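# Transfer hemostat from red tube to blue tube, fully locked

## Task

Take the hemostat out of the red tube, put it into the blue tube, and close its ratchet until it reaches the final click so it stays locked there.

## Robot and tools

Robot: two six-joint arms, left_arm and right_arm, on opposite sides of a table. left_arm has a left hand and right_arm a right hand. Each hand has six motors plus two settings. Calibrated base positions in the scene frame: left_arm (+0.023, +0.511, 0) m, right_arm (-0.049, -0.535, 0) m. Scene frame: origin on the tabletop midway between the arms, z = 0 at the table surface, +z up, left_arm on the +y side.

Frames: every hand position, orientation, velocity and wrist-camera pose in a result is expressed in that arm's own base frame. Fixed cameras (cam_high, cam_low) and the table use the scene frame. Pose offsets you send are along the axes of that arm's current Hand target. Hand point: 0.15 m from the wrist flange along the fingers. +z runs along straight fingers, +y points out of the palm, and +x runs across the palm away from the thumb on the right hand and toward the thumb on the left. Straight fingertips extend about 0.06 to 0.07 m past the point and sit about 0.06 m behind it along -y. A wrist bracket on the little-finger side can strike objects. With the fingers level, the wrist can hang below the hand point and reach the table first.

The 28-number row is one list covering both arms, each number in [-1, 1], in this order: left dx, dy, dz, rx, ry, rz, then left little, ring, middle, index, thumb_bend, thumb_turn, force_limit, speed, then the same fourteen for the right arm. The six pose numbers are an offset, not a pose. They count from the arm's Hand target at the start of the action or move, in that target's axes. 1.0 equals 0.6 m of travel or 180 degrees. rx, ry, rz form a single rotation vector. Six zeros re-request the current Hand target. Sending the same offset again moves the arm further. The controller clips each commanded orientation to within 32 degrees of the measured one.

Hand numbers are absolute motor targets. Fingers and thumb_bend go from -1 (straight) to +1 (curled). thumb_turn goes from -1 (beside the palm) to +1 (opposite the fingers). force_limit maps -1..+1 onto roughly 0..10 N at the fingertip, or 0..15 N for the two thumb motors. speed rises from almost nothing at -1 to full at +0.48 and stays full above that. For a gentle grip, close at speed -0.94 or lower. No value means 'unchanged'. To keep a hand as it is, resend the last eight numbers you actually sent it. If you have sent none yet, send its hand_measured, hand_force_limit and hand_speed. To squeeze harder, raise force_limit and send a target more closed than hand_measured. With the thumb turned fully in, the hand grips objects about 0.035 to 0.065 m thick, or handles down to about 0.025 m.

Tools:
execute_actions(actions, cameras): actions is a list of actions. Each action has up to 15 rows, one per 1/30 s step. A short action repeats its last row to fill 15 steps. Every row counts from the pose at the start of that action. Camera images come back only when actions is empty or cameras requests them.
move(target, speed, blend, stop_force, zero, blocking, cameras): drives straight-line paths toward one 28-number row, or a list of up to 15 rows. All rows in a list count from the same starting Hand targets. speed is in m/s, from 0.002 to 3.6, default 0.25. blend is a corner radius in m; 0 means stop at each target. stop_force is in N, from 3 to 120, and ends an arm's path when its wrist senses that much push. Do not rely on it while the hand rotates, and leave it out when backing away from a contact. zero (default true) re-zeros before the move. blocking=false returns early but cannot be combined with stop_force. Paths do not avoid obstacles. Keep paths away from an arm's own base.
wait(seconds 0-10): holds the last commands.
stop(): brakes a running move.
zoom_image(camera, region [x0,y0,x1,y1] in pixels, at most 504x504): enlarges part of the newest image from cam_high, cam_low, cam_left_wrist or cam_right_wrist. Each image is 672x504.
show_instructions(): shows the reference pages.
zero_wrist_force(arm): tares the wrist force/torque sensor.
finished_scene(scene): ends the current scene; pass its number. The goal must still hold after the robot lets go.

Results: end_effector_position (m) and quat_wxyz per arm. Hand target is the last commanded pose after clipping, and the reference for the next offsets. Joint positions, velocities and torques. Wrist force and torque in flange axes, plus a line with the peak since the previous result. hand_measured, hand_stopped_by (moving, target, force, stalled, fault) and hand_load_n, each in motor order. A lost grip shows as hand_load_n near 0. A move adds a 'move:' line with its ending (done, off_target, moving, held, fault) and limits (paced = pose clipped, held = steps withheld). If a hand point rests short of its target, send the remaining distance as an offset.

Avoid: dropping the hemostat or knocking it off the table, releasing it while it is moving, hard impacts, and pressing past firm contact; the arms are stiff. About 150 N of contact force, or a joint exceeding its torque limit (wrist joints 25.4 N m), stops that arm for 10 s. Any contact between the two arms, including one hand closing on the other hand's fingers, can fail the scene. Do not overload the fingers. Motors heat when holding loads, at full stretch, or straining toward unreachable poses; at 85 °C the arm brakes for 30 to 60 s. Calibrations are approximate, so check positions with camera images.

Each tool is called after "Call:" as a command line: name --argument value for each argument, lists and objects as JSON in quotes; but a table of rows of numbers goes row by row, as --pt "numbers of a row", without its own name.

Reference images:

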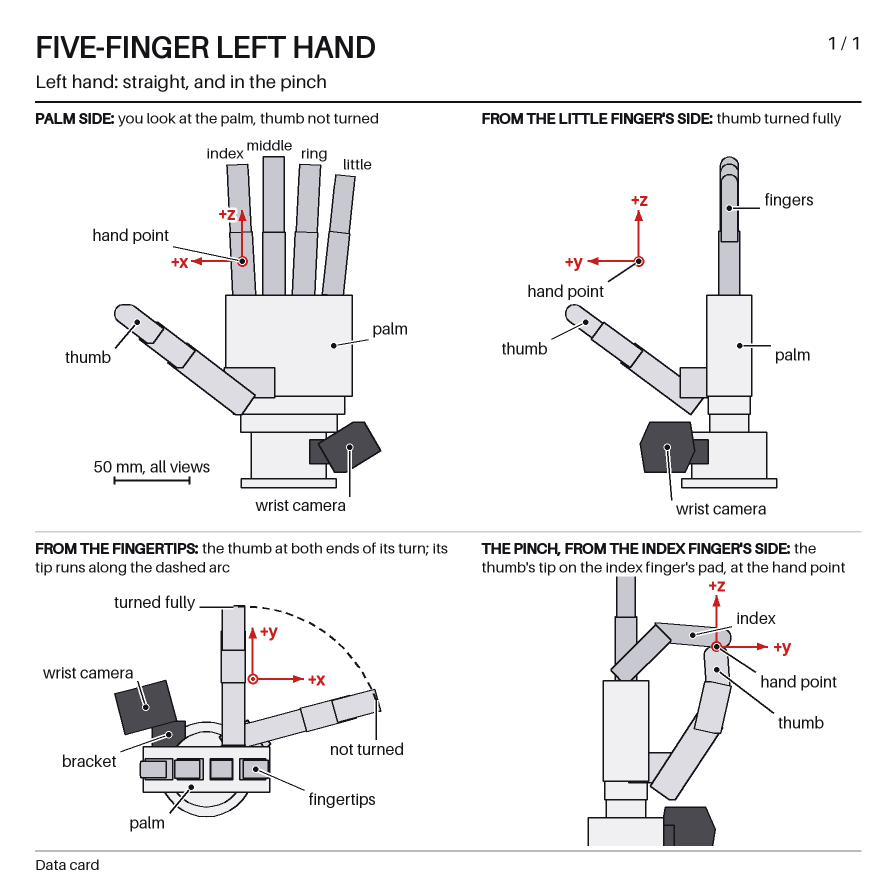

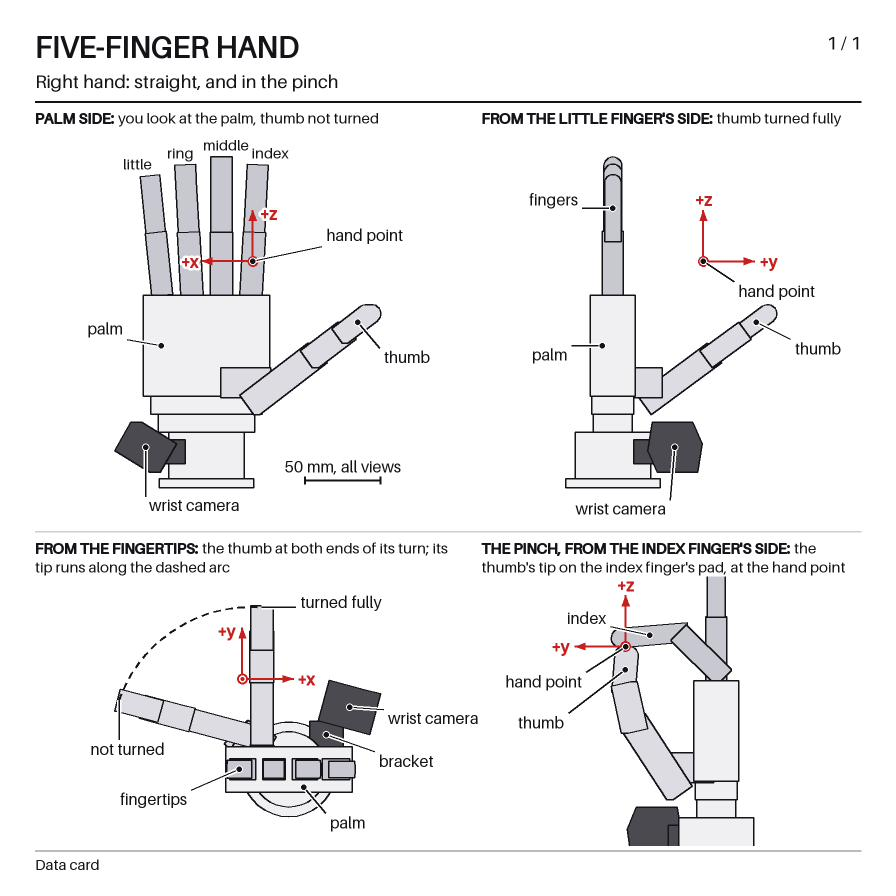

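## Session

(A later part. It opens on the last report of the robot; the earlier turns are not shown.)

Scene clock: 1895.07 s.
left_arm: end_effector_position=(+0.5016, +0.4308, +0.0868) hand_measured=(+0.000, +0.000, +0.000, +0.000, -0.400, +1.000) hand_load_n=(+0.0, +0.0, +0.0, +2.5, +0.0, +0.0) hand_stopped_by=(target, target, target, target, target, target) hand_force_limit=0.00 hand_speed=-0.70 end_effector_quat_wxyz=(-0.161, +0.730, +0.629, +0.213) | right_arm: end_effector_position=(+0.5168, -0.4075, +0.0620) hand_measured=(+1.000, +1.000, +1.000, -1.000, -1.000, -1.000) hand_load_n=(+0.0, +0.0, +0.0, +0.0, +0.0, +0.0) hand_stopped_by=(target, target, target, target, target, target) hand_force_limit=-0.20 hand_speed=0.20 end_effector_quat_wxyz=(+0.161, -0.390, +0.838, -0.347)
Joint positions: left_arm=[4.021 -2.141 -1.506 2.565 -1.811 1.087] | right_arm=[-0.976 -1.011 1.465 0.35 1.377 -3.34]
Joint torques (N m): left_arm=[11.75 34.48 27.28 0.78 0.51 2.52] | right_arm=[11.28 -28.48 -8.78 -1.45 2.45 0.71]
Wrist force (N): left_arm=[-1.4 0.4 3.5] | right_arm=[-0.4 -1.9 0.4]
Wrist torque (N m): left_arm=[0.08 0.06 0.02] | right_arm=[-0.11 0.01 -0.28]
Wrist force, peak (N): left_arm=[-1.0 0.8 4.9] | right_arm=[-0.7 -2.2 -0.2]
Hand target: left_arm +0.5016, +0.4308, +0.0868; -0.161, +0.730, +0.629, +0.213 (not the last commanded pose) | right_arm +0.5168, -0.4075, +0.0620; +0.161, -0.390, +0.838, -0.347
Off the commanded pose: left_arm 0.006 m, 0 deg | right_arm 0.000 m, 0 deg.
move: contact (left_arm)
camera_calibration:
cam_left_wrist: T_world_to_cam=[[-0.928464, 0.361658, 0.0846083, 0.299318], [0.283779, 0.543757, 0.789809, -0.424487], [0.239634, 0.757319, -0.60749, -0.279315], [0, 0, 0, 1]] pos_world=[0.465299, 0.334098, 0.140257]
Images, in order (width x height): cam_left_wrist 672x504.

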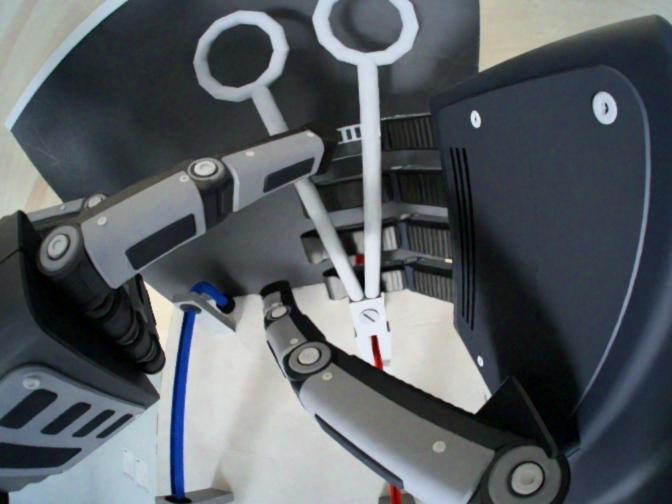

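Call:
move --target '[0,0,0,0,0,0,0.01,0.0,-0.15,-0.3,-0.4,1,0.0,-0.7,0,0,0,0,0,0,1,1,1,-1,-1,-1,-0.2,0.2]'

Call:
move --target '[0,0,-0.03,0,0,0,0.01,0.0,-0.15,-0.3,-0.4,1,0.0,-0.7,0,0,0,0,0,0,1,1,1,-1,-1,-1,-0.2,0.2]' --speed 0.008 --stop_force 3 --cameras '["cam_left_wrist"]'

Call:
zoom_image --camera "cam_left_wrist" --region '[200, 20, 480, 230]'

Scene clock: 1907.40 s.
left_arm: end_effector_position=(+0.5017, +0.4308, +0.0868) hand_measured=(+0.010, +0.000, -0.150, -0.300, -0.400, +1.000) hand_load_n=(+0.0, +0.0, +0.0, +0.0, +0.0, +0.0) hand_stopped_by=(target, target, target, target, target, target) hand_force_limit=0.00 hand_speed=-0.70 end_effector_quat_wxyz=(-0.161, +0.730, +0.629, +0.213) | right_arm: end_effector_position=(+0.5168, -0.4075, +0.0620) hand_measured=(+1.000, +1.000, +1.000, -1.000, -1.000, -1.000) hand_load_n=(+0.0, +0.0, +0.0, +0.0, +0.0, -0.5) hand_stopped_by=(target, target, target, target, target, target) hand_force_limit=-0.20 hand_speed=0.20 end_effector_quat_wxyz=(+0.161, -0.390, +0.838, -0.347)
Joint positions: left_arm=[4.021 -2.141 -1.506 2.565 -1.811 1.087] | right_arm=[-0.976 -1.011 1.465 0.35 1.377 -3.34]
Joint torques (N m): left_arm=[11.88 35 24.39 0.26 0.48 2.46] | right_arm=[12.84 -28.88 -9.07 -1.58 2.37 0.62]
Wrist force (N): left_arm=[-0.3 0.6 0.8] | right_arm=[-0.4 -1.3 0.8]
Wrist torque (N m): left_arm=[0.12 0.09 0.05] | right_arm=[-0.14 0.03 -0.27]
Wrist force, peak (N): left_arm=[-1.5 0.1 3.4] | right_arm=[-0.7 -2.0 0.1]
Hand target: left_arm +0.5016, +0.4308, +0.0868; -0.161, +0.730, +0.629, +0.213 | right_arm +0.5168, -0.4075, +0.0620; +0.161, -0.390, +0.838, -0.347
Off the commanded pose: left_arm 0.000 m, 0 deg | right_arm 0.000 m, 0 deg.
move: done

Scene clock: 1909.73 s.
left_arm: end_effector_position=(+0.5008, +0.4268, +0.0937) hand_measured=(+0.010, +0.000, -0.150, -0.300, -0.400, +1.000) hand_load_n=(+0.0, +1.5, +0.0, +0.0, +0.0, +0.0) hand_stopped_by=(target, target, target, target, target, target) hand_force_limit=0.00 hand_speed=-0.70 end_effector_quat_wxyz=(-0.161, +0.730, +0.629, +0.213) | right_arm: end_effector_position=(+0.5168, -0.4075, +0.0620) hand_measured=(+1.000, +1.000, +1.000, -1.000, -1.000, -1.000) hand_load_n=(+0.0, +0.0, +0.0, +0.0, +0.0, +0.0) hand_stopped_by=(target, target, target, target, target, target) hand_force_limit=-0.20 hand_speed=0.20 end_effector_quat_wxyz=(+0.161, -0.390, +0.838, -0.347)
Joint positions: left_arm=[4.017 -2.127 -1.51 2.554 -1.813 1.083] | right_arm=[-0.976 -1.011 1.465 0.35 1.377 -3.34]
Joint torques (N m): left_arm=[11.97 33.72 27.29 0.38 0.53 2.47] | right_arm=[11.65 -29.15 -8.78 -1.29 2.44 0.6]
Wrist force (N): left_arm=[-0.1 1.1 3.3] | right_arm=[-0.8 -2.7 -0.5]
Wrist torque (N m): left_arm=[0.08 0.18 0.03] | right_arm=[-0.02 -0.04 -0.30]
Wrist force, peak (N): left_arm=[0.3 1.1 4.4] | right_arm=[-1.4 -3.1 -1.3]
Hand target: left_arm +0.5008, +0.4268, +0.0937; -0.161, +0.730, +0.629, +0.213 (not the last commanded pose) | right_arm +0.5168, -0.4075, +0.0620; +0.161, -0.390, +0.838, -0.347
Off the commanded pose: left_arm 0.010 m, 0 deg | right_arm 0.000 m, 0 deg.
move: contact (left_arm)
camera_calibration:
cam_left_wrist: T_world_to_cam=[[-0.928464, 0.361658, 0.0846083, 0.299446], [0.283779, 0.543757, 0.789809, -0.427455], [0.239634, 0.757319, -0.60749, -0.271963], [0, 0, 0, 1]] pos_world=[0.464499, 0.330098, 0.147057]
Images, in order (width x height): cam_left_wrist 672x504.

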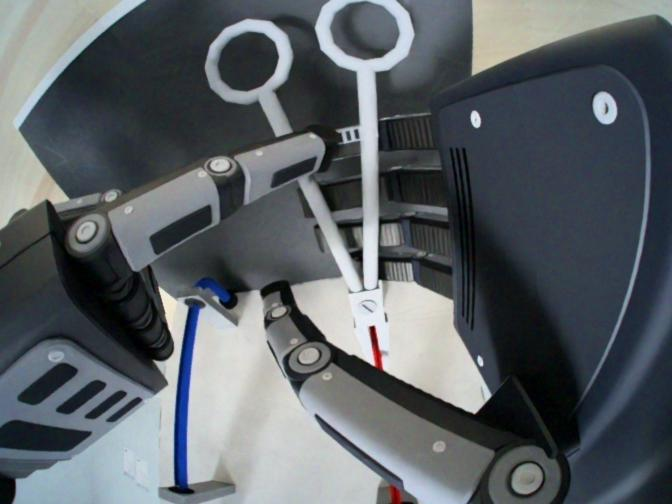

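Scaled by 1.800 from the camera's 672x504 image, which has a finer 960x720 frame.

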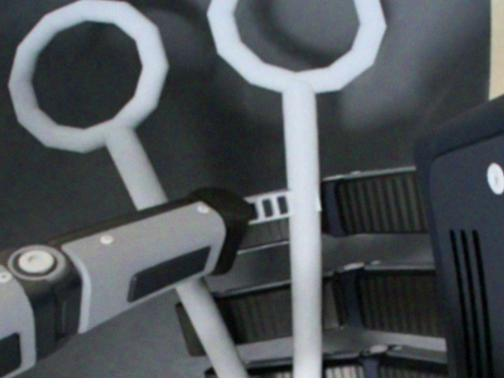

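Call:
move --target '[0,0,0,0,0,0,0.01,0.0,-0.15,-0.3,-0.4,1,0.0,-0.7,0,0.0236,0.0236,0,0,0,1,1,1,-1,-1,-1,-0.2,0.2]' --speed 0.006 --stop_force 4 --cameras '["cam_left_wrist"]'

Call:
zoom_image --camera "cam_left_wrist" --region '[200, 20, 480, 230]'

Scene clock: 1919.63 s.
left_arm: end_effector_position=(+0.5008, +0.4268, +0.0937) hand_measured=(+0.010, +0.000, -0.150, -0.300, -0.400, +1.000) hand_load_n=(+0.0, +3.0, +0.0, +0.0, +0.0, +0.0) hand_stopped_by=(target, target, target, target, target, target) hand_force_limit=0.00 hand_speed=-0.70 end_effector_quat_wxyz=(-0.161, +0.730, +0.629, +0.213) | right_arm: end_effector_position=(+0.5168, -0.4075, +0.0602) hand_measured=(+1.000, +1.000, +1.000, -1.000, -1.000, -1.000) hand_load_n=(+0.0, +0.0, +0.0, +0.5, +0.0, +0.0) hand_stopped_by=(target, target, target, target, target, target) hand_force_limit=-0.20 hand_speed=0.20 end_effector_quat_wxyz=(+0.161, -0.390, +0.837, -0.347)
Joint positions: left_arm=[4.017 -2.127 -1.51 2.554 -1.813 1.083] | right_arm=[-0.976 -1.009 1.468 0.346 1.377 -3.34]
Joint torques (N m): left_arm=[8.53 38.32 26.64 -0.3 0.5 2.49] | right_arm=[12.17 -48.58 -26.86 3.33 2.05 0.56]
Wrist force (N): left_arm=[-0.6 -0.4 5.7] | right_arm=[0.6 -5.2 -2.5]
Wrist torque (N m): left_arm=[-0.01 0.27 0.08] | right_arm=[0.13 0.11 -0.24]
Wrist force, peak (N): left_arm=[-0.5 -0.7 6.1] | right_arm=[1.3 -6.4 -2.7]
Hand target: left_arm +0.5008, +0.4268, +0.0937; -0.161, +0.730, +0.629, +0.213 | right_arm +0.5168, -0.4076, +0.0602; +0.161, -0.390, +0.837, -0.347 (not the last commanded pose)
Off the commanded pose: left_arm 0.000 m, 0 deg | right_arm 0.018 m, 0 deg.
move: contact (right_arm)
camera_calibration:
cam_left_wrist: T_world_to_cam=[[-0.928474, 0.361638, 0.0845793, 0.299462], [0.283745, 0.543771, 0.789812, -0.427444], [0.239634, 0.757319, -0.60749, -0.271963], [0, 0, 0, 1]] pos_world=[0.464499, 0.330098, 0.147057]
Images, in order (width x height): cam_left_wrist 672x504.

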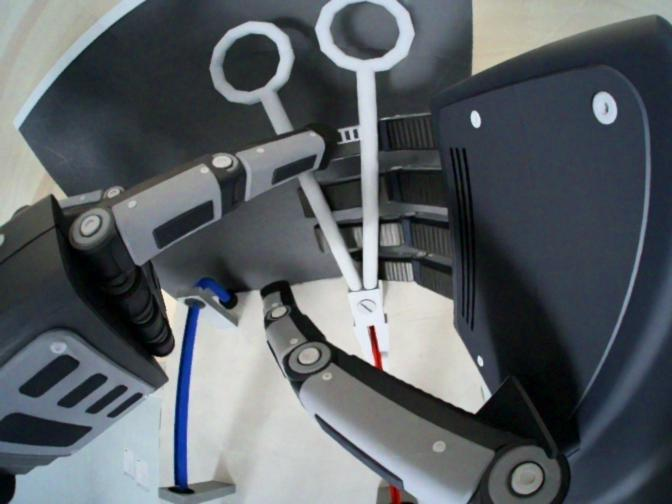

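Scaled by 1.800 from the camera's 672x504 image, which has a finer 960x720 frame.

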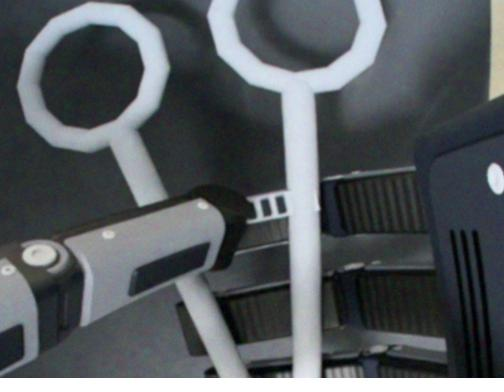

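Call:
move --target '[0,0,0,0,0,0,0.01,0.0,-0.15,-0.3,-0.4,1,0.0,-0.7,0,0.0236,0.0236,0,0,0,1,1,1,-1,-1,-1,-0.2,0.2]' --speed 0.006 --stop_force 5 --cameras '["cam_left_wrist"]'

Call:
zoom_image --camera "cam_left_wrist" --region '[200, 20, 480, 230]'

Scene clock: 1937.77 s.
left_arm: end_effector_position=(+0.5008, +0.4268, +0.0937) hand_measured=(+0.010, +0.000, -0.150, -0.300, -0.400, +1.000) hand_load_n=(+0.0, +7.0, +0.0, +0.5, +0.0, +0.0) hand_stopped_by=(target, target, target, target, target, target) hand_force_limit=0.00 hand_speed=-0.70 end_effector_quat_wxyz=(-0.161, +0.730, +0.629, +0.213) | right_arm: end_effector_position=(+0.5168, -0.4076, +0.0582) hand_measured=(+1.000, +1.000, +1.000, -1.000, -1.000, -1.000) hand_load_n=(+0.0, +0.0, +0.0, +0.5, +0.0, +0.0) hand_stopped_by=(target, target, target, target, target, target) hand_force_limit=-0.20 hand_speed=0.20 end_effector_quat_wxyz=(+0.161, -0.390, +0.837, -0.347)
Joint positions: left_arm=[4.017 -2.127 -1.51 2.554 -1.813 1.083] | right_arm=[-0.976 -1.007 1.47 0.342 1.377 -3.34]
Joint torques (N m): left_arm=[-1.71 43.5 27.06 -0.77 0.48 2.28] | right_arm=[11.79 -45.08 -25.4 3.69 1.53 0.54]
Wrist force (N): left_arm=[-1.8 -2.7 10.1] | right_arm=[1.9 -8.1 -6.3]
Wrist torque (N m): left_arm=[-0.11 0.42 0.13] | right_arm=[0.42 0.10 -0.19]
Wrist force, peak (N): left_arm=[-2.4 -2.8 11.5] | right_arm=[2.0 -9.8 -6.8]
Hand target: left_arm +0.5008, +0.4268, +0.0937; -0.161, +0.730, +0.629, +0.213 | right_arm +0.5168, -0.4076, +0.0582; +0.161, -0.390, +0.837, -0.347 (not the last commanded pose)
Off the commanded pose: left_arm 0.000 m, 0 deg | right_arm 0.018 m, 0 deg.
move: contact (right_arm)
camera_calibration:
cam_left_wrist: T_world_to_cam=[[-0.928464, 0.361658, 0.0846083, 0.299446], [0.283779, 0.543757, 0.789809, -0.427455], [0.239634, 0.757319, -0.60749, -0.271963], [0, 0, 0, 1]] pos_world=[0.464499, 0.330098, 0.147057]
Images, in order (width x height): cam_left_wrist 672x504.

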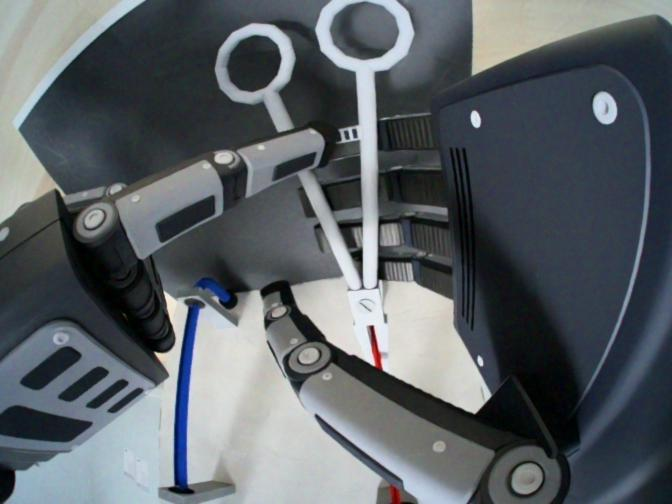

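Scaled by 1.800 from the camera's 672x504 image, which has a finer 960x720 frame.

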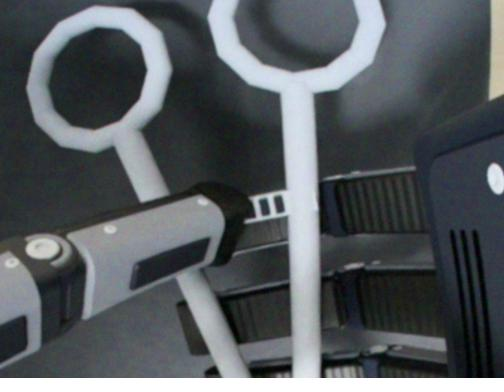

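Call:
move --target '[0,0,0,0,0,0,0.01,0.0,-0.15,-0.3,-0.4,1,0.0,-0.7,0,0.0236,0.0236,0,0,0,1,1,1,-1,-1,-1,-0.2,0.2]' --speed 0.006 --stop_force 6 --cameras '["cam_left_wrist"]'

Call:
zoom_image --camera "cam_left_wrist" --region '[200, 20, 480, 230]'

Scene clock: 1955.03 s.
left_arm: end_effector_position=(+0.5008, +0.4268, +0.0937) hand_measured=(+0.010, -0.002, -0.150, -0.300, -0.400, +1.000) hand_load_n=(+0.0, +10.5, +0.0, +0.0, +0.0, +0.0) hand_stopped_by=(target, target, target, target, target, target) hand_force_limit=0.00 hand_speed=-0.70 end_effector_quat_wxyz=(-0.161, +0.730, +0.629, +0.213) | right_arm: end_effector_position=(+0.5169, -0.4077, +0.0572) hand_measured=(+1.000, +1.000, +1.000, -1.000, -1.000, -1.000) hand_load_n=(+0.0, +0.0, +0.0, +1.0, +0.0, +0.0) hand_stopped_by=(target, target, target, target, target, target) hand_force_limit=-0.20 hand_speed=0.20 end_effector_quat_wxyz=(+0.161, -0.390, +0.837, -0.348)
Joint positions: left_arm=[4.017 -2.127 -1.51 2.554 -1.813 1.083] | right_arm=[-0.976 -1.006 1.471 0.339 1.377 -3.34]
Joint torques (N m): left_arm=[-11.07 43.57 26.59 -1.28 0.37 1.4] | right_arm=[11.52 -41.85 -20.08 4.46 1.54 0.1]
Wrist force (N): left_arm=[-2.5 -4.1 16.2] | right_arm=[2.7 -12.6 -10.6]
Wrist torque (N m): left_arm=[-0.31 0.65 0.17] | right_arm=[0.76 0.14 -0.17]
Wrist force, peak (N): left_arm=[-2.6 -4.0 18.1] | right_arm=[3.1 -14.4 -11.6]
Hand target: left_arm +0.5008, +0.4268, +0.0937; -0.161, +0.730, +0.629, +0.213 | right_arm +0.5169, -0.4077, +0.0572; +0.161, -0.390, +0.837, -0.348 (not the last commanded pose)
Off the commanded pose: left_arm 0.000 m, 0 deg | right_arm 0.019 m, 0 deg.
move: contact (right_arm)
camera_calibration:
cam_left_wrist: T_world_to_cam=[[-0.928464, 0.361658, 0.0846083, 0.299446], [0.283779, 0.543757, 0.789809, -0.427455], [0.239634, 0.757319, -0.60749, -0.271963], [0, 0, 0, 1]] pos_world=[0.464499, 0.330098, 0.147057]
Images, in order (width x height): cam_left_wrist 672x504.

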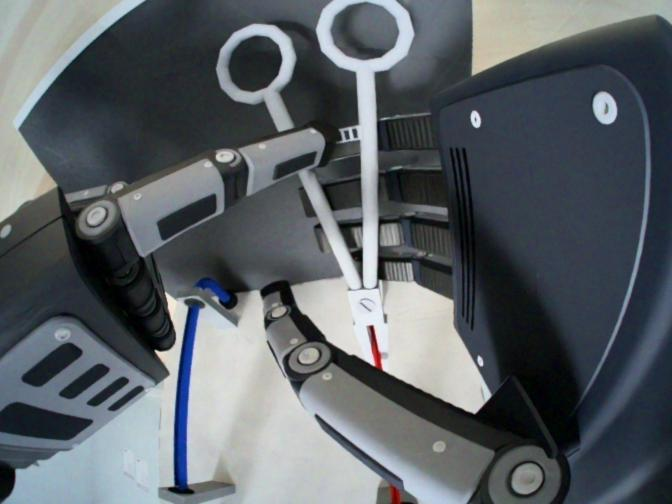

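Scaled by 1.800 from the camera's 672x504 image, which has a finer 960x720 frame.

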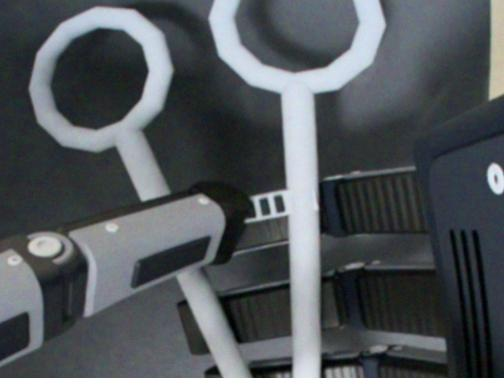

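Call:
move --target '[0,0,0,0,0,0,0.01,0.0,-0.15,-0.3,-0.4,1,0.0,-0.7,0,-0.0118,-0.0118,0,0,0,1,1,1,-1,-1,-1,-0.2,0.2]' --speed 0.02

Call:
move --pt "0 0 0.0133 0 0 0 0.01 0.0 -0.15 -0.3 -0.4 1 0.0 -0.7 0 0 0 0 0 0 1 1 1 -1 -1 -1 -0.2 0.2" --pt "0 -0.0233 0.0133 0 0 0 0.01 0.0 -0.15 -0.3 -0.4 1 0.0 -0.7 0 0 0 0 0 0 1 1 1 -1 -1 -1 -0.2 0.2" --speed 0.015 --cameras '["cam_left_wrist"]'

Call:
zoom_image --camera "cam_left_wrist" --region '[180, 20, 460, 230]'

Scene clock: 1991.87 s.
left_arm: end_effector_position=(+0.5008, +0.4268, +0.0937) hand_measured=(+0.010, +0.000, -0.150, -0.300, -0.400, +1.000) hand_load_n=(+0.0, +0.5, +0.0, +0.0, +0.0, +0.0) hand_stopped_by=(target, target, target, target, target, target) hand_force_limit=0.00 hand_speed=-0.70 end_effector_quat_wxyz=(-0.161, +0.730, +0.629, +0.213) | right_arm: end_effector_position=(+0.5169, -0.4077, +0.0674) hand_measured=(+1.000, +1.000, +1.000, -1.000, -1.000, -1.000) hand_load_n=(+0.0, +0.0, +0.0, +0.0, +0.0, +0.0) hand_stopped_by=(target, target, target, target, target, target) hand_force_limit=-0.20 hand_speed=0.20 end_effector_quat_wxyz=(+0.161, -0.390, +0.837, -0.348)
Joint positions: left_arm=[4.017 -2.127 -1.51 2.554 -1.813 1.083] | right_arm=[-0.976 -1.017 1.459 0.361 1.377 -3.34]
Joint torques (N m): left_arm=[-11.26 43.28 26.49 -1.79 0.29 0.67] | right_arm=[12.8 -33.82 -13.81 -1.48 1.55 0.76]
Wrist force (N): left_arm=[-0.1 0.7 1.1] | right_arm=[-0.5 -1.4 0.5]
Wrist torque (N m): left_arm=[0.10 0.08 0.05] | right_arm=[-0.13 0.04 -0.28]
Wrist force, peak (N): left_arm=[-2.7 -4.2 16.5] | right_arm=[2.4 -12.6 -10.7]
Hand target: left_arm +0.5008, +0.4268, +0.0937; -0.161, +0.730, +0.629, +0.213 | right_arm +0.5169, -0.4077, +0.0672; +0.161, -0.390, +0.837, -0.348
Off the commanded pose: left_arm 0.000 m, 0 deg | right_arm 0.000 m, 0 deg.
move: done

Scene clock: 1993.73 s.
left_arm: end_effector_position=(+0.4877, +0.4330, +0.0863) hand_measured=(+0.010, +0.000, -0.150, -0.300, -0.400, +1.000) hand_load_n=(+0.5, +0.0, +0.0, +0.0, +0.0, +0.0) hand_stopped_by=(target, target, target, target, target, target) hand_force_limit=0.00 hand_speed=-0.70 end_effector_quat_wxyz=(-0.161, +0.730, +0.629, +0.213) | right_arm: end_effector_position=(+0.5169, -0.4077, +0.0672) hand_measured=(+1.000, +1.000, +1.000, -1.000, -1.000, -1.000) hand_load_n=(+0.0, +0.0, +0.0, +0.0, +0.0, +0.0) hand_stopped_by=(target, target, target, target, target, target) hand_force_limit=-0.20 hand_speed=0.20 end_effector_quat_wxyz=(+0.161, -0.390, +0.837, -0.348)
Joint positions: left_arm=[4.046 -2.119 -1.543 2.585 -1.799 1.11] | right_arm=[-0.976 -1.017 1.46 0.361 1.377 -3.34]
Joint torques (N m): left_arm=[-10.72 33.81 25.76 -1.7 -0.46 -0.63] | right_arm=[14.31 -27.31 -8.88 -1.92 2.02 0.42]
Wrist force (N): left_arm=[-0.2 0.9 0.7] | right_arm=[-0.5 -1.5 0.7]
Wrist torque (N m): left_arm=[0.14 0.11 -0.07] | right_arm=[-0.15 0.04 -0.28]
Wrist force, peak (N): left_arm=[-0.2 0.9 1.3] | right_arm=[-0.5 -1.8 0.8]
Hand target: left_arm +0.4878, +0.4330, +0.0864; -0.161, +0.730, +0.629, +0.213 | right_arm +0.5169, -0.4077, +0.0672; +0.161, -0.390, +0.837, -0.348
Off the commanded pose: left_arm 0.000 m, 0 deg | right_arm 0.000 m, 0 deg.
move: done
camera_calibration:
cam_left_wrist: T_world_to_cam=[[-0.928496, 0.361568, 0.0846356, 0.2857], [0.283752, 0.543792, 0.789794, -0.421341], [0.23954, 0.757337, -0.607504, -0.277915], [0, 0, 0, 1]] pos_world=[0.451399, 0.336297, 0.139757]
Images, in order (width x height): cam_left_wrist 672x504.

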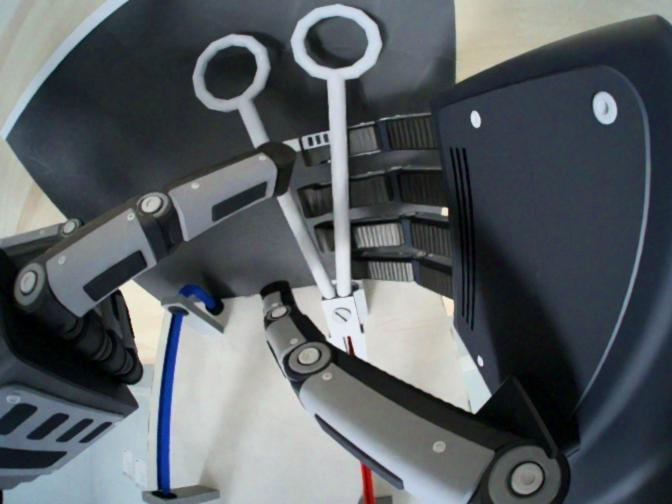

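Scaled by 1.800 from the camera's 672x504 image, which has a finer 960x720 frame.

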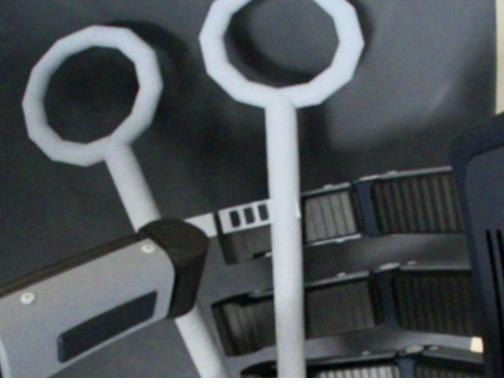

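Call:
move --target '[0,0,-0.03,0,0,0,0.05,0.0,-0.15,-0.3,-0.4,1,0.0,-0.7,0,0,0,0,0,0,1,1,1,-1,-1,-1,-0.2,0.2]' --speed 0.008 --stop_force 3 --cameras '["cam_left_wrist"]'

Call:
zoom_image --camera "cam_left_wrist" --region '[180, 20, 460, 230]'

Scene clock: 2007.93 s.
left_arm: end_effector_position=(+0.4862, +0.4254, +0.0994) hand_measured=(+0.050, +0.000, -0.150, -0.300, -0.400, +1.000) hand_load_n=(+0.0, +3.0, +0.0, +0.0, +0.0, +0.0) hand_stopped_by=(target, target, target, target, target, target) hand_force_limit=0.00 hand_speed=-0.70 end_effector_quat_wxyz=(-0.161, +0.730, +0.629, +0.213) | right_arm: end_effector_position=(+0.5169, -0.4077, +0.0672) hand_measured=(+1.000, +1.000, +1.000, -1.000, -1.000, -1.000) hand_load_n=(+0.0, +0.0, +0.0, +0.0, +0.0, +0.0) hand_stopped_by=(target, target, target, target, target, target) hand_force_limit=-0.20 hand_speed=0.20 end_effector_quat_wxyz=(+0.161, -0.390, +0.837, -0.348)
Joint positions: left_arm=[4.039 -2.092 -1.549 2.563 -1.803 1.103] | right_arm=[-0.976 -1.017 1.46 0.361 1.377 -3.34]
Joint torques (N m): left_arm=[11.21 31.87 27.28 0.51 0.69 2.55] | right_arm=[11.33 -28.38 -8.08 -1.55 2.21 0.99]
Wrist force (N): left_arm=[0.0 0.2 3.2] | right_arm=[-1.1 -2.8 -0.8]
Wrist torque (N m): left_arm=[0.05 0.18 0.06] | right_arm=[-0.06 0.01 -0.32]
Wrist force, peak (N): left_arm=[0.5 0.7 4.8] | right_arm=[-1.1 -3.4 -1.6]
Hand target: left_arm +0.4862, +0.4254, +0.0994; -0.161, +0.730, +0.629, +0.213 (not the last commanded pose) | right_arm +0.5169, -0.4077, +0.0672; +0.161, -0.390, +0.837, -0.348
Off the commanded pose: left_arm 0.003 m, 0 deg | right_arm 0.000 m, 0 deg.
move: contact (left_arm)
camera_calibration:
cam_left_wrist: T_world_to_cam=[[-0.928464, 0.361658, 0.0846083, 0.285942], [0.283779, 0.543757, 0.789809, -0.427077], [0.239634, 0.757319, -0.60749, -0.263805], [0, 0, 0, 1]] pos_world=[0.449899, 0.328598, 0.152857]
Images, in order (width x height): cam_left_wrist 672x504.

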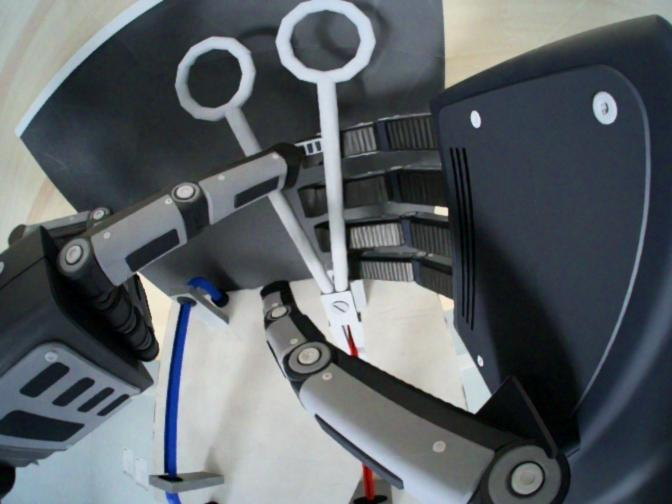

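Scaled by 1.800 from the camera's 672x504 image, which has a finer 960x720 frame.

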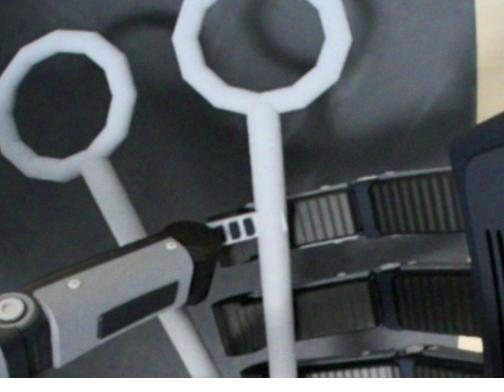

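Call:
move --target '[0,0,0,0,0,0,0.05,0.0,-0.15,-0.3,-0.4,1,0.0,-0.7,0,0.0236,0.0236,0,0,0,1,1,1,-1,-1,-1,-0.2,0.2]' --speed 0.006 --stop_force 4 --cameras '["cam_left_wrist"]'

Call:
zoom_image --camera "cam_left_wrist" --region '[180, 20, 460, 230]'

Scene clock: 2018.77 s.
left_arm: end_effector_position=(+0.4862, +0.4254, +0.0994) hand_measured=(+0.050, +0.000, -0.150, -0.300, -0.400, +1.000) hand_load_n=(+0.0, +7.0, +0.0, +0.0, +0.0, +0.0) hand_stopped_by=(target, target, target, target, target, target) hand_force_limit=0.00 hand_speed=-0.70 end_effector_quat_wxyz=(-0.161, +0.730, +0.629, +0.213) | right_arm: end_effector_position=(+0.5169, -0.4077, +0.0655) hand_measured=(+1.000, +1.000, +1.000, -1.000, -1.000, -1.000) hand_load_n=(+0.0, +0.0, +0.0, +0.5, +0.0, +0.0) hand_stopped_by=(target, target, target, target, target, target) hand_force_limit=-0.20 hand_speed=0.20 end_effector_quat_wxyz=(+0.161, -0.390, +0.837, -0.348)
Joint positions: left_arm=[4.039 -2.092 -1.549 2.563 -1.803 1.103] | right_arm=[-0.976 -1.015 1.462 0.357 1.377 -3.34]
Joint torques (N m): left_arm=[5.86 39.79 26.34 -0.02 0.8 2.61] | right_arm=[5.65 -46.84 -27.17 3.17 2.01 0.69]
Wrist force (N): left_arm=[-0.4 -1.7 7.2] | right_arm=[-0.3 -4.6 -3.8]
Wrist torque (N m): left_arm=[0.02 0.33 0.12] | right_arm=[0.15 0.00 -0.29]
Wrist force, peak (N): left_arm=[-0.3 -1.7 8.2] | right_arm=[0.3 -5.7 -4.2]
Hand target: left_arm +0.4862, +0.4254, +0.0994; -0.161, +0.730, +0.629, +0.213 | right_arm +0.5169, -0.4077, +0.0655; +0.161, -0.390, +0.837, -0.348 (not the last commanded pose)
Off the commanded pose: left_arm 0.000 m, 0 deg | right_arm 0.018 m, 0 deg.
move: contact (right_arm)
camera_calibration:
cam_left_wrist: T_world_to_cam=[[-0.928486, 0.361587, 0.0846646, 0.285939], [0.283785, 0.543779, 0.789791, -0.42706], [0.23954, 0.757337, -0.607504, -0.263903], [0, 0, 0, 1]] pos_world=[0.449899, 0.328697, 0.152757]
Images, in order (width x height): cam_left_wrist 672x504.

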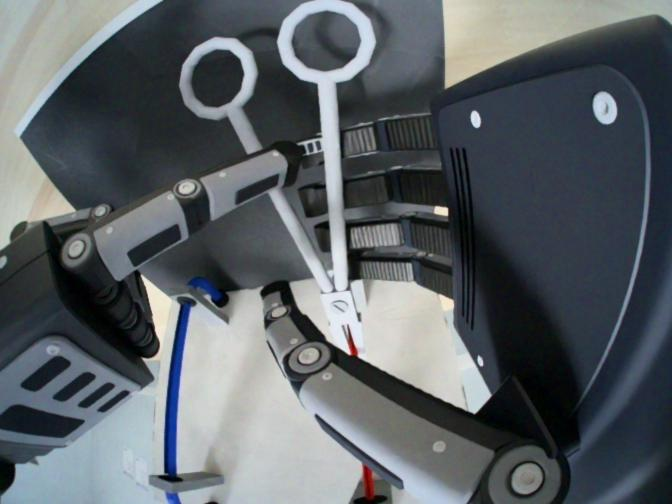

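Scaled by 1.800 from the camera's 672x504 image, which has a finer 960x720 frame.

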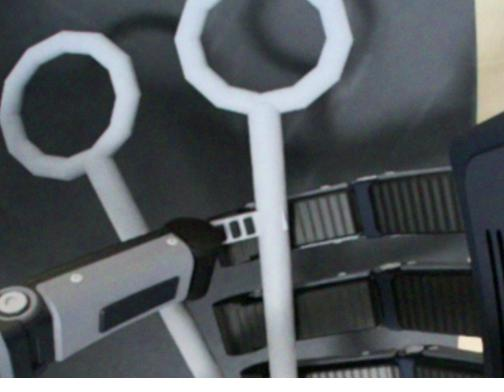

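Call:
move --target '[0,0,0,0,0,0,0.05,0.0,-0.15,-0.3,-0.4,1,0.0,-0.7,0,0.0236,0.0236,0,0,0,1,1,1,-1,-1,-1,-0.2,0.2]' --speed 0.006 --stop_force 5 --cameras '["cam_left_wrist"]'

Call:
zoom_image --camera "cam_left_wrist" --region '[180, 20, 460, 230]'

Scene clock: 2027.17 s.
left_arm: end_effector_position=(+0.4862, +0.4254, +0.0994) hand_measured=(+0.050, -0.002, -0.150, -0.300, -0.400, +1.000) hand_load_n=(+0.0, +12.5, +0.0, +0.0, +0.0, +0.0) hand_stopped_by=(target, target, target, target, target, target) hand_force_limit=0.00 hand_speed=-0.70 end_effector_quat_wxyz=(-0.161, +0.730, +0.629, +0.213) | right_arm: end_effector_position=(+0.5169, -0.4077, +0.0625) hand_measured=(+1.000, +1.000, +1.000, -1.000, -1.000, -1.000) hand_load_n=(+0.0, +0.0, +0.0, +0.5, +0.0, -0.5) hand_stopped_by=(target, target, target, target, target, target) hand_force_limit=-0.20 hand_speed=0.20 end_effector_quat_wxyz=(+0.161, -0.390, +0.837, -0.348)
Joint positions: left_arm=[4.039 -2.092 -1.549 2.563 -1.803 1.103] | right_arm=[-0.976 -1.012 1.465 0.35 1.377 -3.34]
Joint torques (N m): left_arm=[-13.84 42.5 26.53 -0.49 0.67 2.41] | right_arm=[5.88 -45.2 -26.27 2.46 1.97 0.42]
Wrist force (N): left_arm=[-1.5 -7.7 12.2] | right_arm=[1.1 -5.3 -9.7]
Wrist torque (N m): left_arm=[-0.08 0.47 0.35] | right_arm=[0.54 0.07 -0.21]
Wrist force, peak (N): left_arm=[-1.6 -8.0 13.5] | right_arm=[1.7 -6.9 -10.4]
Hand target: left_arm +0.4862, +0.4254, +0.0994; -0.161, +0.730, +0.629, +0.213 | right_arm +0.5169, -0.4077, +0.0625; +0.161, -0.390, +0.837, -0.348 (not the last commanded pose)
Off the commanded pose: left_arm 0.000 m, 0 deg | right_arm 0.017 m, 0 deg.
move: contact (right_arm)
camera_calibration:
cam_left_wrist: T_world_to_cam=[[-0.928473, 0.36163, 0.0846302, 0.285916], [0.283765, 0.543716, 0.789842, -0.427117], [0.239615, 0.757361, -0.607444, -0.263893], [0, 0, 0, 1]] pos_world=[0.449899, 0.328698, 0.152857]
Images, in order (width x height): cam_left_wrist 672x504.

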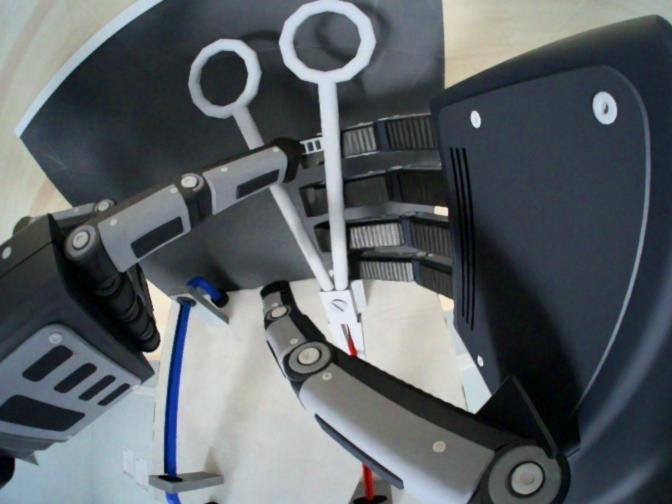

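Scaled by 1.800 from the camera's 672x504 image, which has a finer 960x720 frame.

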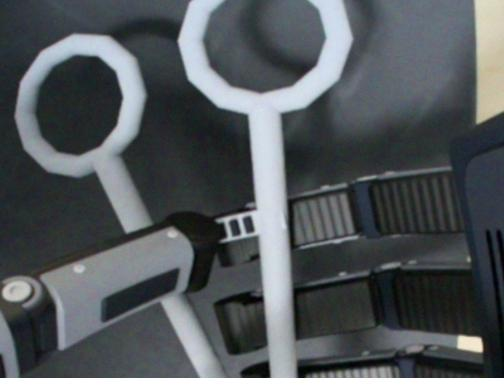

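Call:
move --target '[0,0,0,0,0,0,0.05,0.0,-0.15,-0.3,-0.4,1,0.0,-0.7,0,-0.0148,-0.0148,0,0,0,1,1,1,-1,-1,-1,-0.2,0.2]' --speed 0.02

Call:
move --target '[0,0,0.03,0,0,0,0.05,0.05,0,0,-0.4,1,0.0,-0.7,0.0167,0.0204,-0.0204,0,0,0,1,1,1,-1,-1,-1,-0.2,0.2]' --speed 0.015 --cameras '["cam_left_wrist"]'

Call:
zoom_image --camera "cam_left_wrist" --region '[180, 20, 460, 230]'

Scene clock: 2132.53 s.
left_arm: end_effector_position=(+0.4862, +0.4253, +0.0994) hand_measured=(+0.050, +0.000, -0.150, -0.300, -0.400, +1.000) hand_load_n=(+0.5, +0.5, +0.0, +0.0, +0.0, +0.0) hand_stopped_by=(target, target, target, target, target, target) hand_force_limit=0.00 hand_speed=-0.70 end_effector_quat_wxyz=(-0.161, +0.730, +0.629, +0.213) | right_arm: end_effector_position=(+0.5169, -0.4077, +0.0753) hand_measured=(+1.000, +1.000, +1.000, -1.000, -1.000, -1.000) hand_load_n=(+0.0, +0.0, +0.0, +0.0, +0.0, +0.0) hand_stopped_by=(target, target, target, target, target, target) hand_force_limit=-0.20 hand_speed=0.20 end_effector_quat_wxyz=(+0.161, -0.390, +0.837, -0.348)
Joint positions: left_arm=[4.039 -2.092 -1.549 2.563 -1.803 1.103] | right_arm=[-0.976 -1.025 1.45 0.378 1.377 -3.34]
Joint torques (N m): left_arm=[-9.24 42.83 26.04 -0.88 0.64 2.4] | right_arm=[9.58 -33.41 -13.41 -1.33 2.35 0.81]
Wrist force (N): left_arm=[-0.1 0.5 1.1] | right_arm=[-0.5 -1.5 0.7]
Wrist torque (N m): left_arm=[0.09 0.09 0.05] | right_arm=[-0.15 0.03 -0.28]
Wrist force, peak (N): left_arm=[-1.8 -8.0 12.5] | right_arm=[1.1 -5.3 -10.1]
Hand target: left_arm +0.4862, +0.4254, +0.0994; -0.161, +0.730, +0.629, +0.213 | right_arm +0.5169, -0.4077, +0.0751; +0.161, -0.390, +0.837, -0.348
Off the commanded pose: left_arm 0.000 m, 0 deg | right_arm 0.000 m, 0 deg.
move: done

Scene clock: 2134.13 s.
left_arm: end_effector_position=(+0.4882, +0.4345, +0.0839) hand_measured=(+0.050, +0.050, +0.000, -0.026, -0.400, +1.000) hand_load_n=(+0.0, +0.5, +0.5, +0.0, +0.0, +0.0) hand_stopped_by=(target, target, target, force, target, target) hand_force_limit=0.00 hand_speed=-0.70 end_effector_quat_wxyz=(-0.161, +0.730, +0.629, +0.213) | right_arm: end_effector_position=(+0.4971, -0.4042, +0.0751) hand_measured=(+1.000, +1.000, +1.000, -1.000, -1.000, -1.000) hand_load_n=(+0.0, +0.0, +0.0, +0.0, +0.0, +0.0) hand_stopped_by=(target, target, target, target, target, target) hand_force_limit=-0.20 hand_speed=0.20 end_effector_quat_wxyz=(+0.161, -0.390, +0.837, -0.348)
Joint positions: left_arm=[4.047 -2.124 -1.541 2.589 -1.798 1.111] | right_arm=[-1.005 -1.062 1.51 0.359 1.357 -3.361]
Joint torques (N m): left_arm=[6.34 44.63 22.24 -1.76 0.82 1.72] | right_arm=[7.41 -27.52 -29.29 -0.07 -0.36 -0.01]
Wrist force (N): left_arm=[0.0 0.4 0.7] | right_arm=[-0.4 -1.7 0.7]
Wrist torque (N m): left_arm=[0.11 0.02 -0.02] | right_arm=[-0.17 0.02 -0.18]
Wrist force, peak (N): left_arm=[-0.5 -0.5 3.7] | right_arm=[-0.2 -2.4 -0.3]
Hand target: left_arm +0.4881, +0.4344, +0.0840; -0.161, +0.730, +0.629, +0.213 | right_arm +0.4972, -0.4042, +0.0751; +0.161, -0.390, +0.837, -0.348
Off the commanded pose: left_arm 0.000 m, 0 deg | right_arm 0.000 m, 0 deg.
move: done
camera_calibration:
cam_left_wrist: T_world_to_cam=[[-0.928503, 0.361569, 0.084555, 0.285754], [0.283653, 0.543693, 0.789898, -0.420231], [0.23963, 0.757407, -0.607381, -0.280747], [0, 0, 0, 1]] pos_world=[0.451799, 0.337797, 0.137257]
Images, in order (width x height): cam_left_wrist 672x504.

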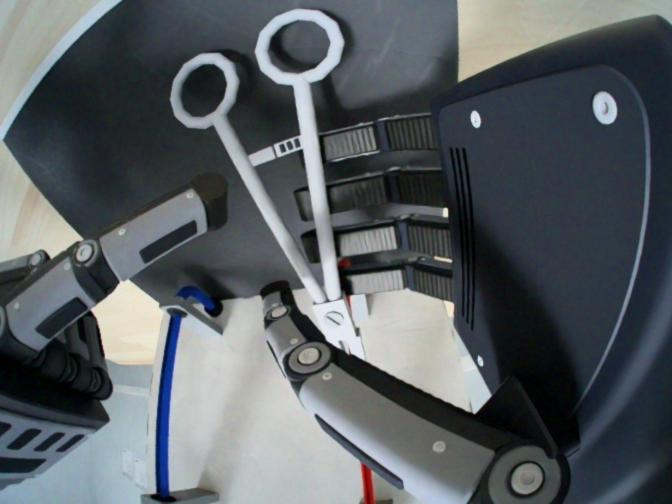

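Scaled by 1.800 from the camera's 672x504 image, which has a finer 960x720 frame.

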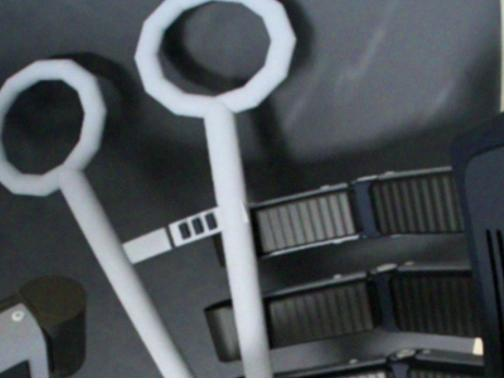

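Call:
move --pt "0 0 0.008 0 0 0 0.05 0.05 0 -0.2 -0.4 1 0.0 -0.6 0 0 0 0 0 0 1 1 1 -1 -1 -1 -0.2 0.2" --pt "-0.025 0.003 0.008 0 0 0 0.05 0.05 0 -0.2 -0.4 1 0.0 -0.6 0 0 0 0 0 0 1 1 1 -1 -1 -1 -0.2 0.2" --speed 0.015 --stop_force 4

Call:
move --target '[0,0,-0.04,0,0,0,0.05,0.05,0,-0.2,-0.4,1,0.0,-0.6,0,0,0,0,0,0,1,1,1,-1,-1,-1,-0.2,0.2]' --speed 0.01 --stop_force 3 --cameras '["cam_left_wrist"]'

Call:
zoom_image --camera "cam_left_wrist" --region '[140, 0, 420, 210]'

Scene clock: 2247.77 s.
left_arm: end_effector_position=(+0.4887, +0.4238, +0.0722) hand_measured=(+0.050, +0.050, +0.000, -0.200, -0.400, +1.000) hand_load_n=(+0.0, +0.0, +0.0, +0.0, +0.0, +0.0) hand_stopped_by=(target, target, target, target, target, target) hand_force_limit=0.00 hand_speed=-0.60 end_effector_quat_wxyz=(-0.161, +0.730, +0.629, +0.213) | right_arm: end_effector_position=(+0.4972, -0.4042, +0.0751) hand_measured=(+1.000, +1.000, +1.000, -1.000, -1.000, -1.000) hand_load_n=(+0.0, +0.5, +0.0, +0.0, +0.0, +0.0) hand_stopped_by=(target, target, target, target, target, target) hand_force_limit=-0.20 hand_speed=0.20 end_effector_quat_wxyz=(+0.161, -0.390, +0.837, -0.348)
Joint positions: left_arm=[4.032 -2.127 -1.572 2.62 -1.806 1.097] | right_arm=[-1.005 -1.061 1.51 0.359 1.357 -3.361]
Joint torques (N m): left_arm=[12.38 35.66 26.09 -3.44 0.46 2.54] | right_arm=[12.83 -26.8 -29.41 3.16 2.27 1.42]
Wrist force (N): left_arm=[-0.1 0.7 0.2] | right_arm=[-0.3 -1.5 0.6]
Wrist torque (N m): left_arm=[0.14 0.06 0.04] | right_arm=[-0.15 0.00 -0.17]
Wrist force, peak (N): left_arm=[-0.6 0.5 1.1] | right_arm=[-0.6 -1.8 0.9]
Hand target: left_arm +0.4887, +0.4238, +0.0722; -0.161, +0.730, +0.629, +0.213 | right_arm +0.4972, -0.4042, +0.0751; +0.161, -0.390, +0.837, -0.348
Off the commanded pose: left_arm 0.000 m, 0 deg | right_arm 0.000 m, 0 deg.
move: done

Scene clock: 2251.13 s.
left_arm: end_effector_position=(+0.4861, +0.4117, +0.0928) hand_measured=(+0.050, +0.050, +0.000, -0.200, -0.400, +1.000) hand_load_n=(+0.5, +0.0, +1.0, +0.0, +0.0, +0.0) hand_stopped_by=(target, target, target, target, target, target) hand_force_limit=0.00 hand_speed=-0.60 end_effector_quat_wxyz=(-0.161, +0.730, +0.629, +0.213) | right_arm: end_effector_position=(+0.4972, -0.4042, +0.0751) hand_measured=(+1.000, +1.000, +1.000, -1.000, -1.000, -1.000) hand_load_n=(+0.0, +0.0, +0.0, +0.0, +0.0, +0.0) hand_stopped_by=(target, target, target, target, target, target) hand_force_limit=-0.20 hand_speed=0.20 end_effector_quat_wxyz=(+0.161, -0.390, +0.837, -0.348)
Joint positions: left_arm=[4.02 -2.083 -1.583 2.585 -1.811 1.086] | right_arm=[-1.005 -1.061 1.51 0.359 1.357 -3.361]
Joint torques (N m): left_arm=[2.79 30.16 15.52 0.74 -0.24 0.86] | right_arm=[13.72 -26.75 -28.64 2.96 2.47 1.14]
Wrist force (N): left_arm=[0.1 0.4 1.3] | right_arm=[-0.3 -1.9 0.7]
Wrist torque (N m): left_arm=[0.11 0.06 0.05] | right_arm=[-0.20 0.00 -0.18]
Wrist force, peak (N): left_arm=[0.3 0.7 1.6] | right_arm=[-0.7 -1.8 0.8]
Hand target: left_arm +0.4861, +0.4117, +0.0928; -0.161, +0.730, +0.629, +0.213 | right_arm +0.4972, -0.4042, +0.0751; +0.161, -0.390, +0.837, -0.348
Off the commanded pose: left_arm 0.000 m, 0 deg | right_arm 0.000 m, 0 deg.
move: done
camera_calibration:
cam_left_wrist: T_world_to_cam=[[-0.928464, 0.361658, 0.0846083, 0.291335], [0.283779, 0.543757, 0.789809, -0.414362], [0.239634, 0.757319, -0.60749, -0.257552], [0, 0, 0, 1]] pos_world=[0.449799, 0.314998, 0.146157]
Images, in order (width x height): cam_left_wrist 672x504.

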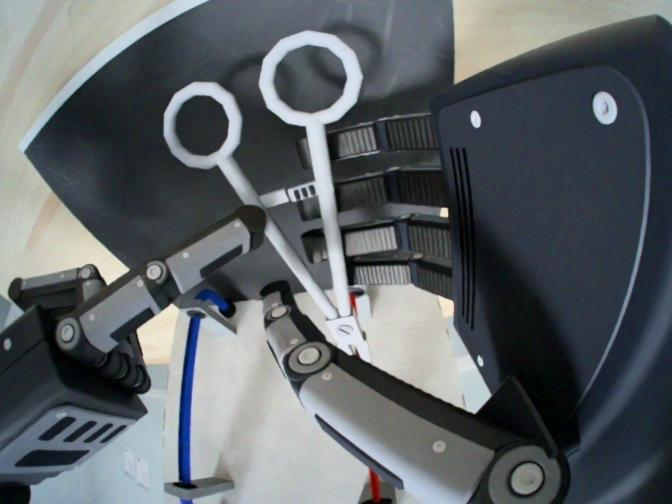

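Scaled by 1.800 from the camera's 672x504 image, which has a finer 960x720 frame.

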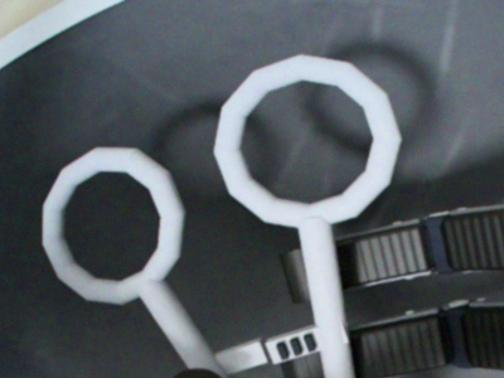

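Call:
move --target '[0,0,0,0,0,0,0.05,0.05,0,-0.2,-0.4,1,0.0,-0.6,-0.02582,0.00119,-0.00119,0,0,0,1,1,1,-1,-1,-1,-0.2,0.2]' --speed 0.02 --stop_force 4 --cameras '["cam_left_wrist"]'

Call:
zoom_image --camera "cam_left_wrist" --region '[140, 0, 420, 210]'

Scene clock: 2284.67 s.
left_arm: end_effector_position=(+0.4861, +0.4117, +0.0928) hand_measured=(+0.050, +0.050, +0.000, -0.200, -0.400, +1.000) hand_load_n=(+0.0, +0.0, +1.0, +0.0, -0.5, +0.0) hand_stopped_by=(target, target, target, target, target, target) hand_force_limit=0.00 hand_speed=-0.60 end_effector_quat_wxyz=(-0.161, +0.730, +0.629, +0.213) | right_arm: end_effector_position=(+0.5064, -0.3917, +0.0751) hand_measured=(+1.000, +1.000, +1.000, -1.000, -1.000, -1.000) hand_load_n=(+0.0, +0.0, +0.0, +0.0, +0.0, +0.0) hand_stopped_by=(target, target, target, target, target, target) hand_force_limit=-0.20 hand_speed=0.20 end_effector_quat_wxyz=(+0.161, -0.390, +0.837, -0.348)
Joint positions: left_arm=[4.02 -2.083 -1.583 2.585 -1.811 1.086] | right_arm=[-0.975 -1.065 1.516 0.353 1.378 -3.339]
Joint torques (N m): left_arm=[10.82 30.68 25.03 0.8 0.09 2.33] | right_arm=[-11.46 -34.27 -24.65 2.57 -2.33 -1.67]
Wrist force (N): left_arm=[0.0 0.2 1.2] | right_arm=[-0.6 -1.7 0.7]
Wrist torque (N m): left_arm=[0.09 0.08 0.05] | right_arm=[-0.17 0.05 -0.30]
Wrist force, peak (N): left_arm=[0.2 0.6 1.7] | right_arm=[-0.7 -1.8 0.9]
Hand target: left_arm +0.4861, +0.4117, +0.0928; -0.161, +0.730, +0.629, +0.213 | right_arm +0.5064, -0.3917, +0.0751; +0.161, -0.390, +0.837, -0.348
Off the commanded pose: left_arm 0.000 m, 0 deg | right_arm 0.000 m, 0 deg.
move: done
camera_calibration:
cam_left_wrist: T_world_to_cam=[[-0.928464, 0.361658, 0.0846083, 0.291335], [0.283779, 0.543757, 0.789809, -0.414362], [0.239634, 0.757319, -0.60749, -0.257552], [0, 0, 0, 1]] pos_world=[0.449799, 0.314998, 0.146157]
Images, in order (width x height): cam_left_wrist 672x504.

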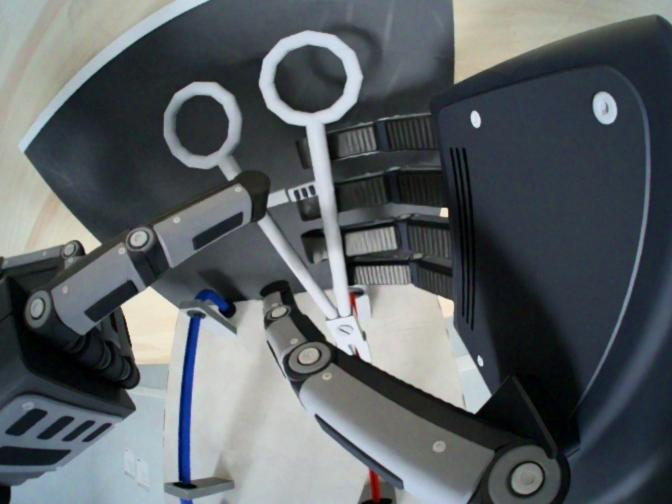

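Scaled by 1.800 from the camera's 672x504 image, which has a finer 960x720 frame.

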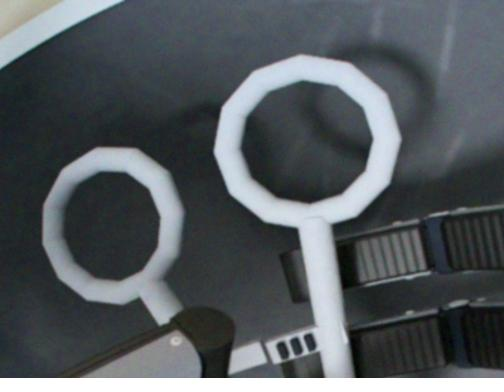

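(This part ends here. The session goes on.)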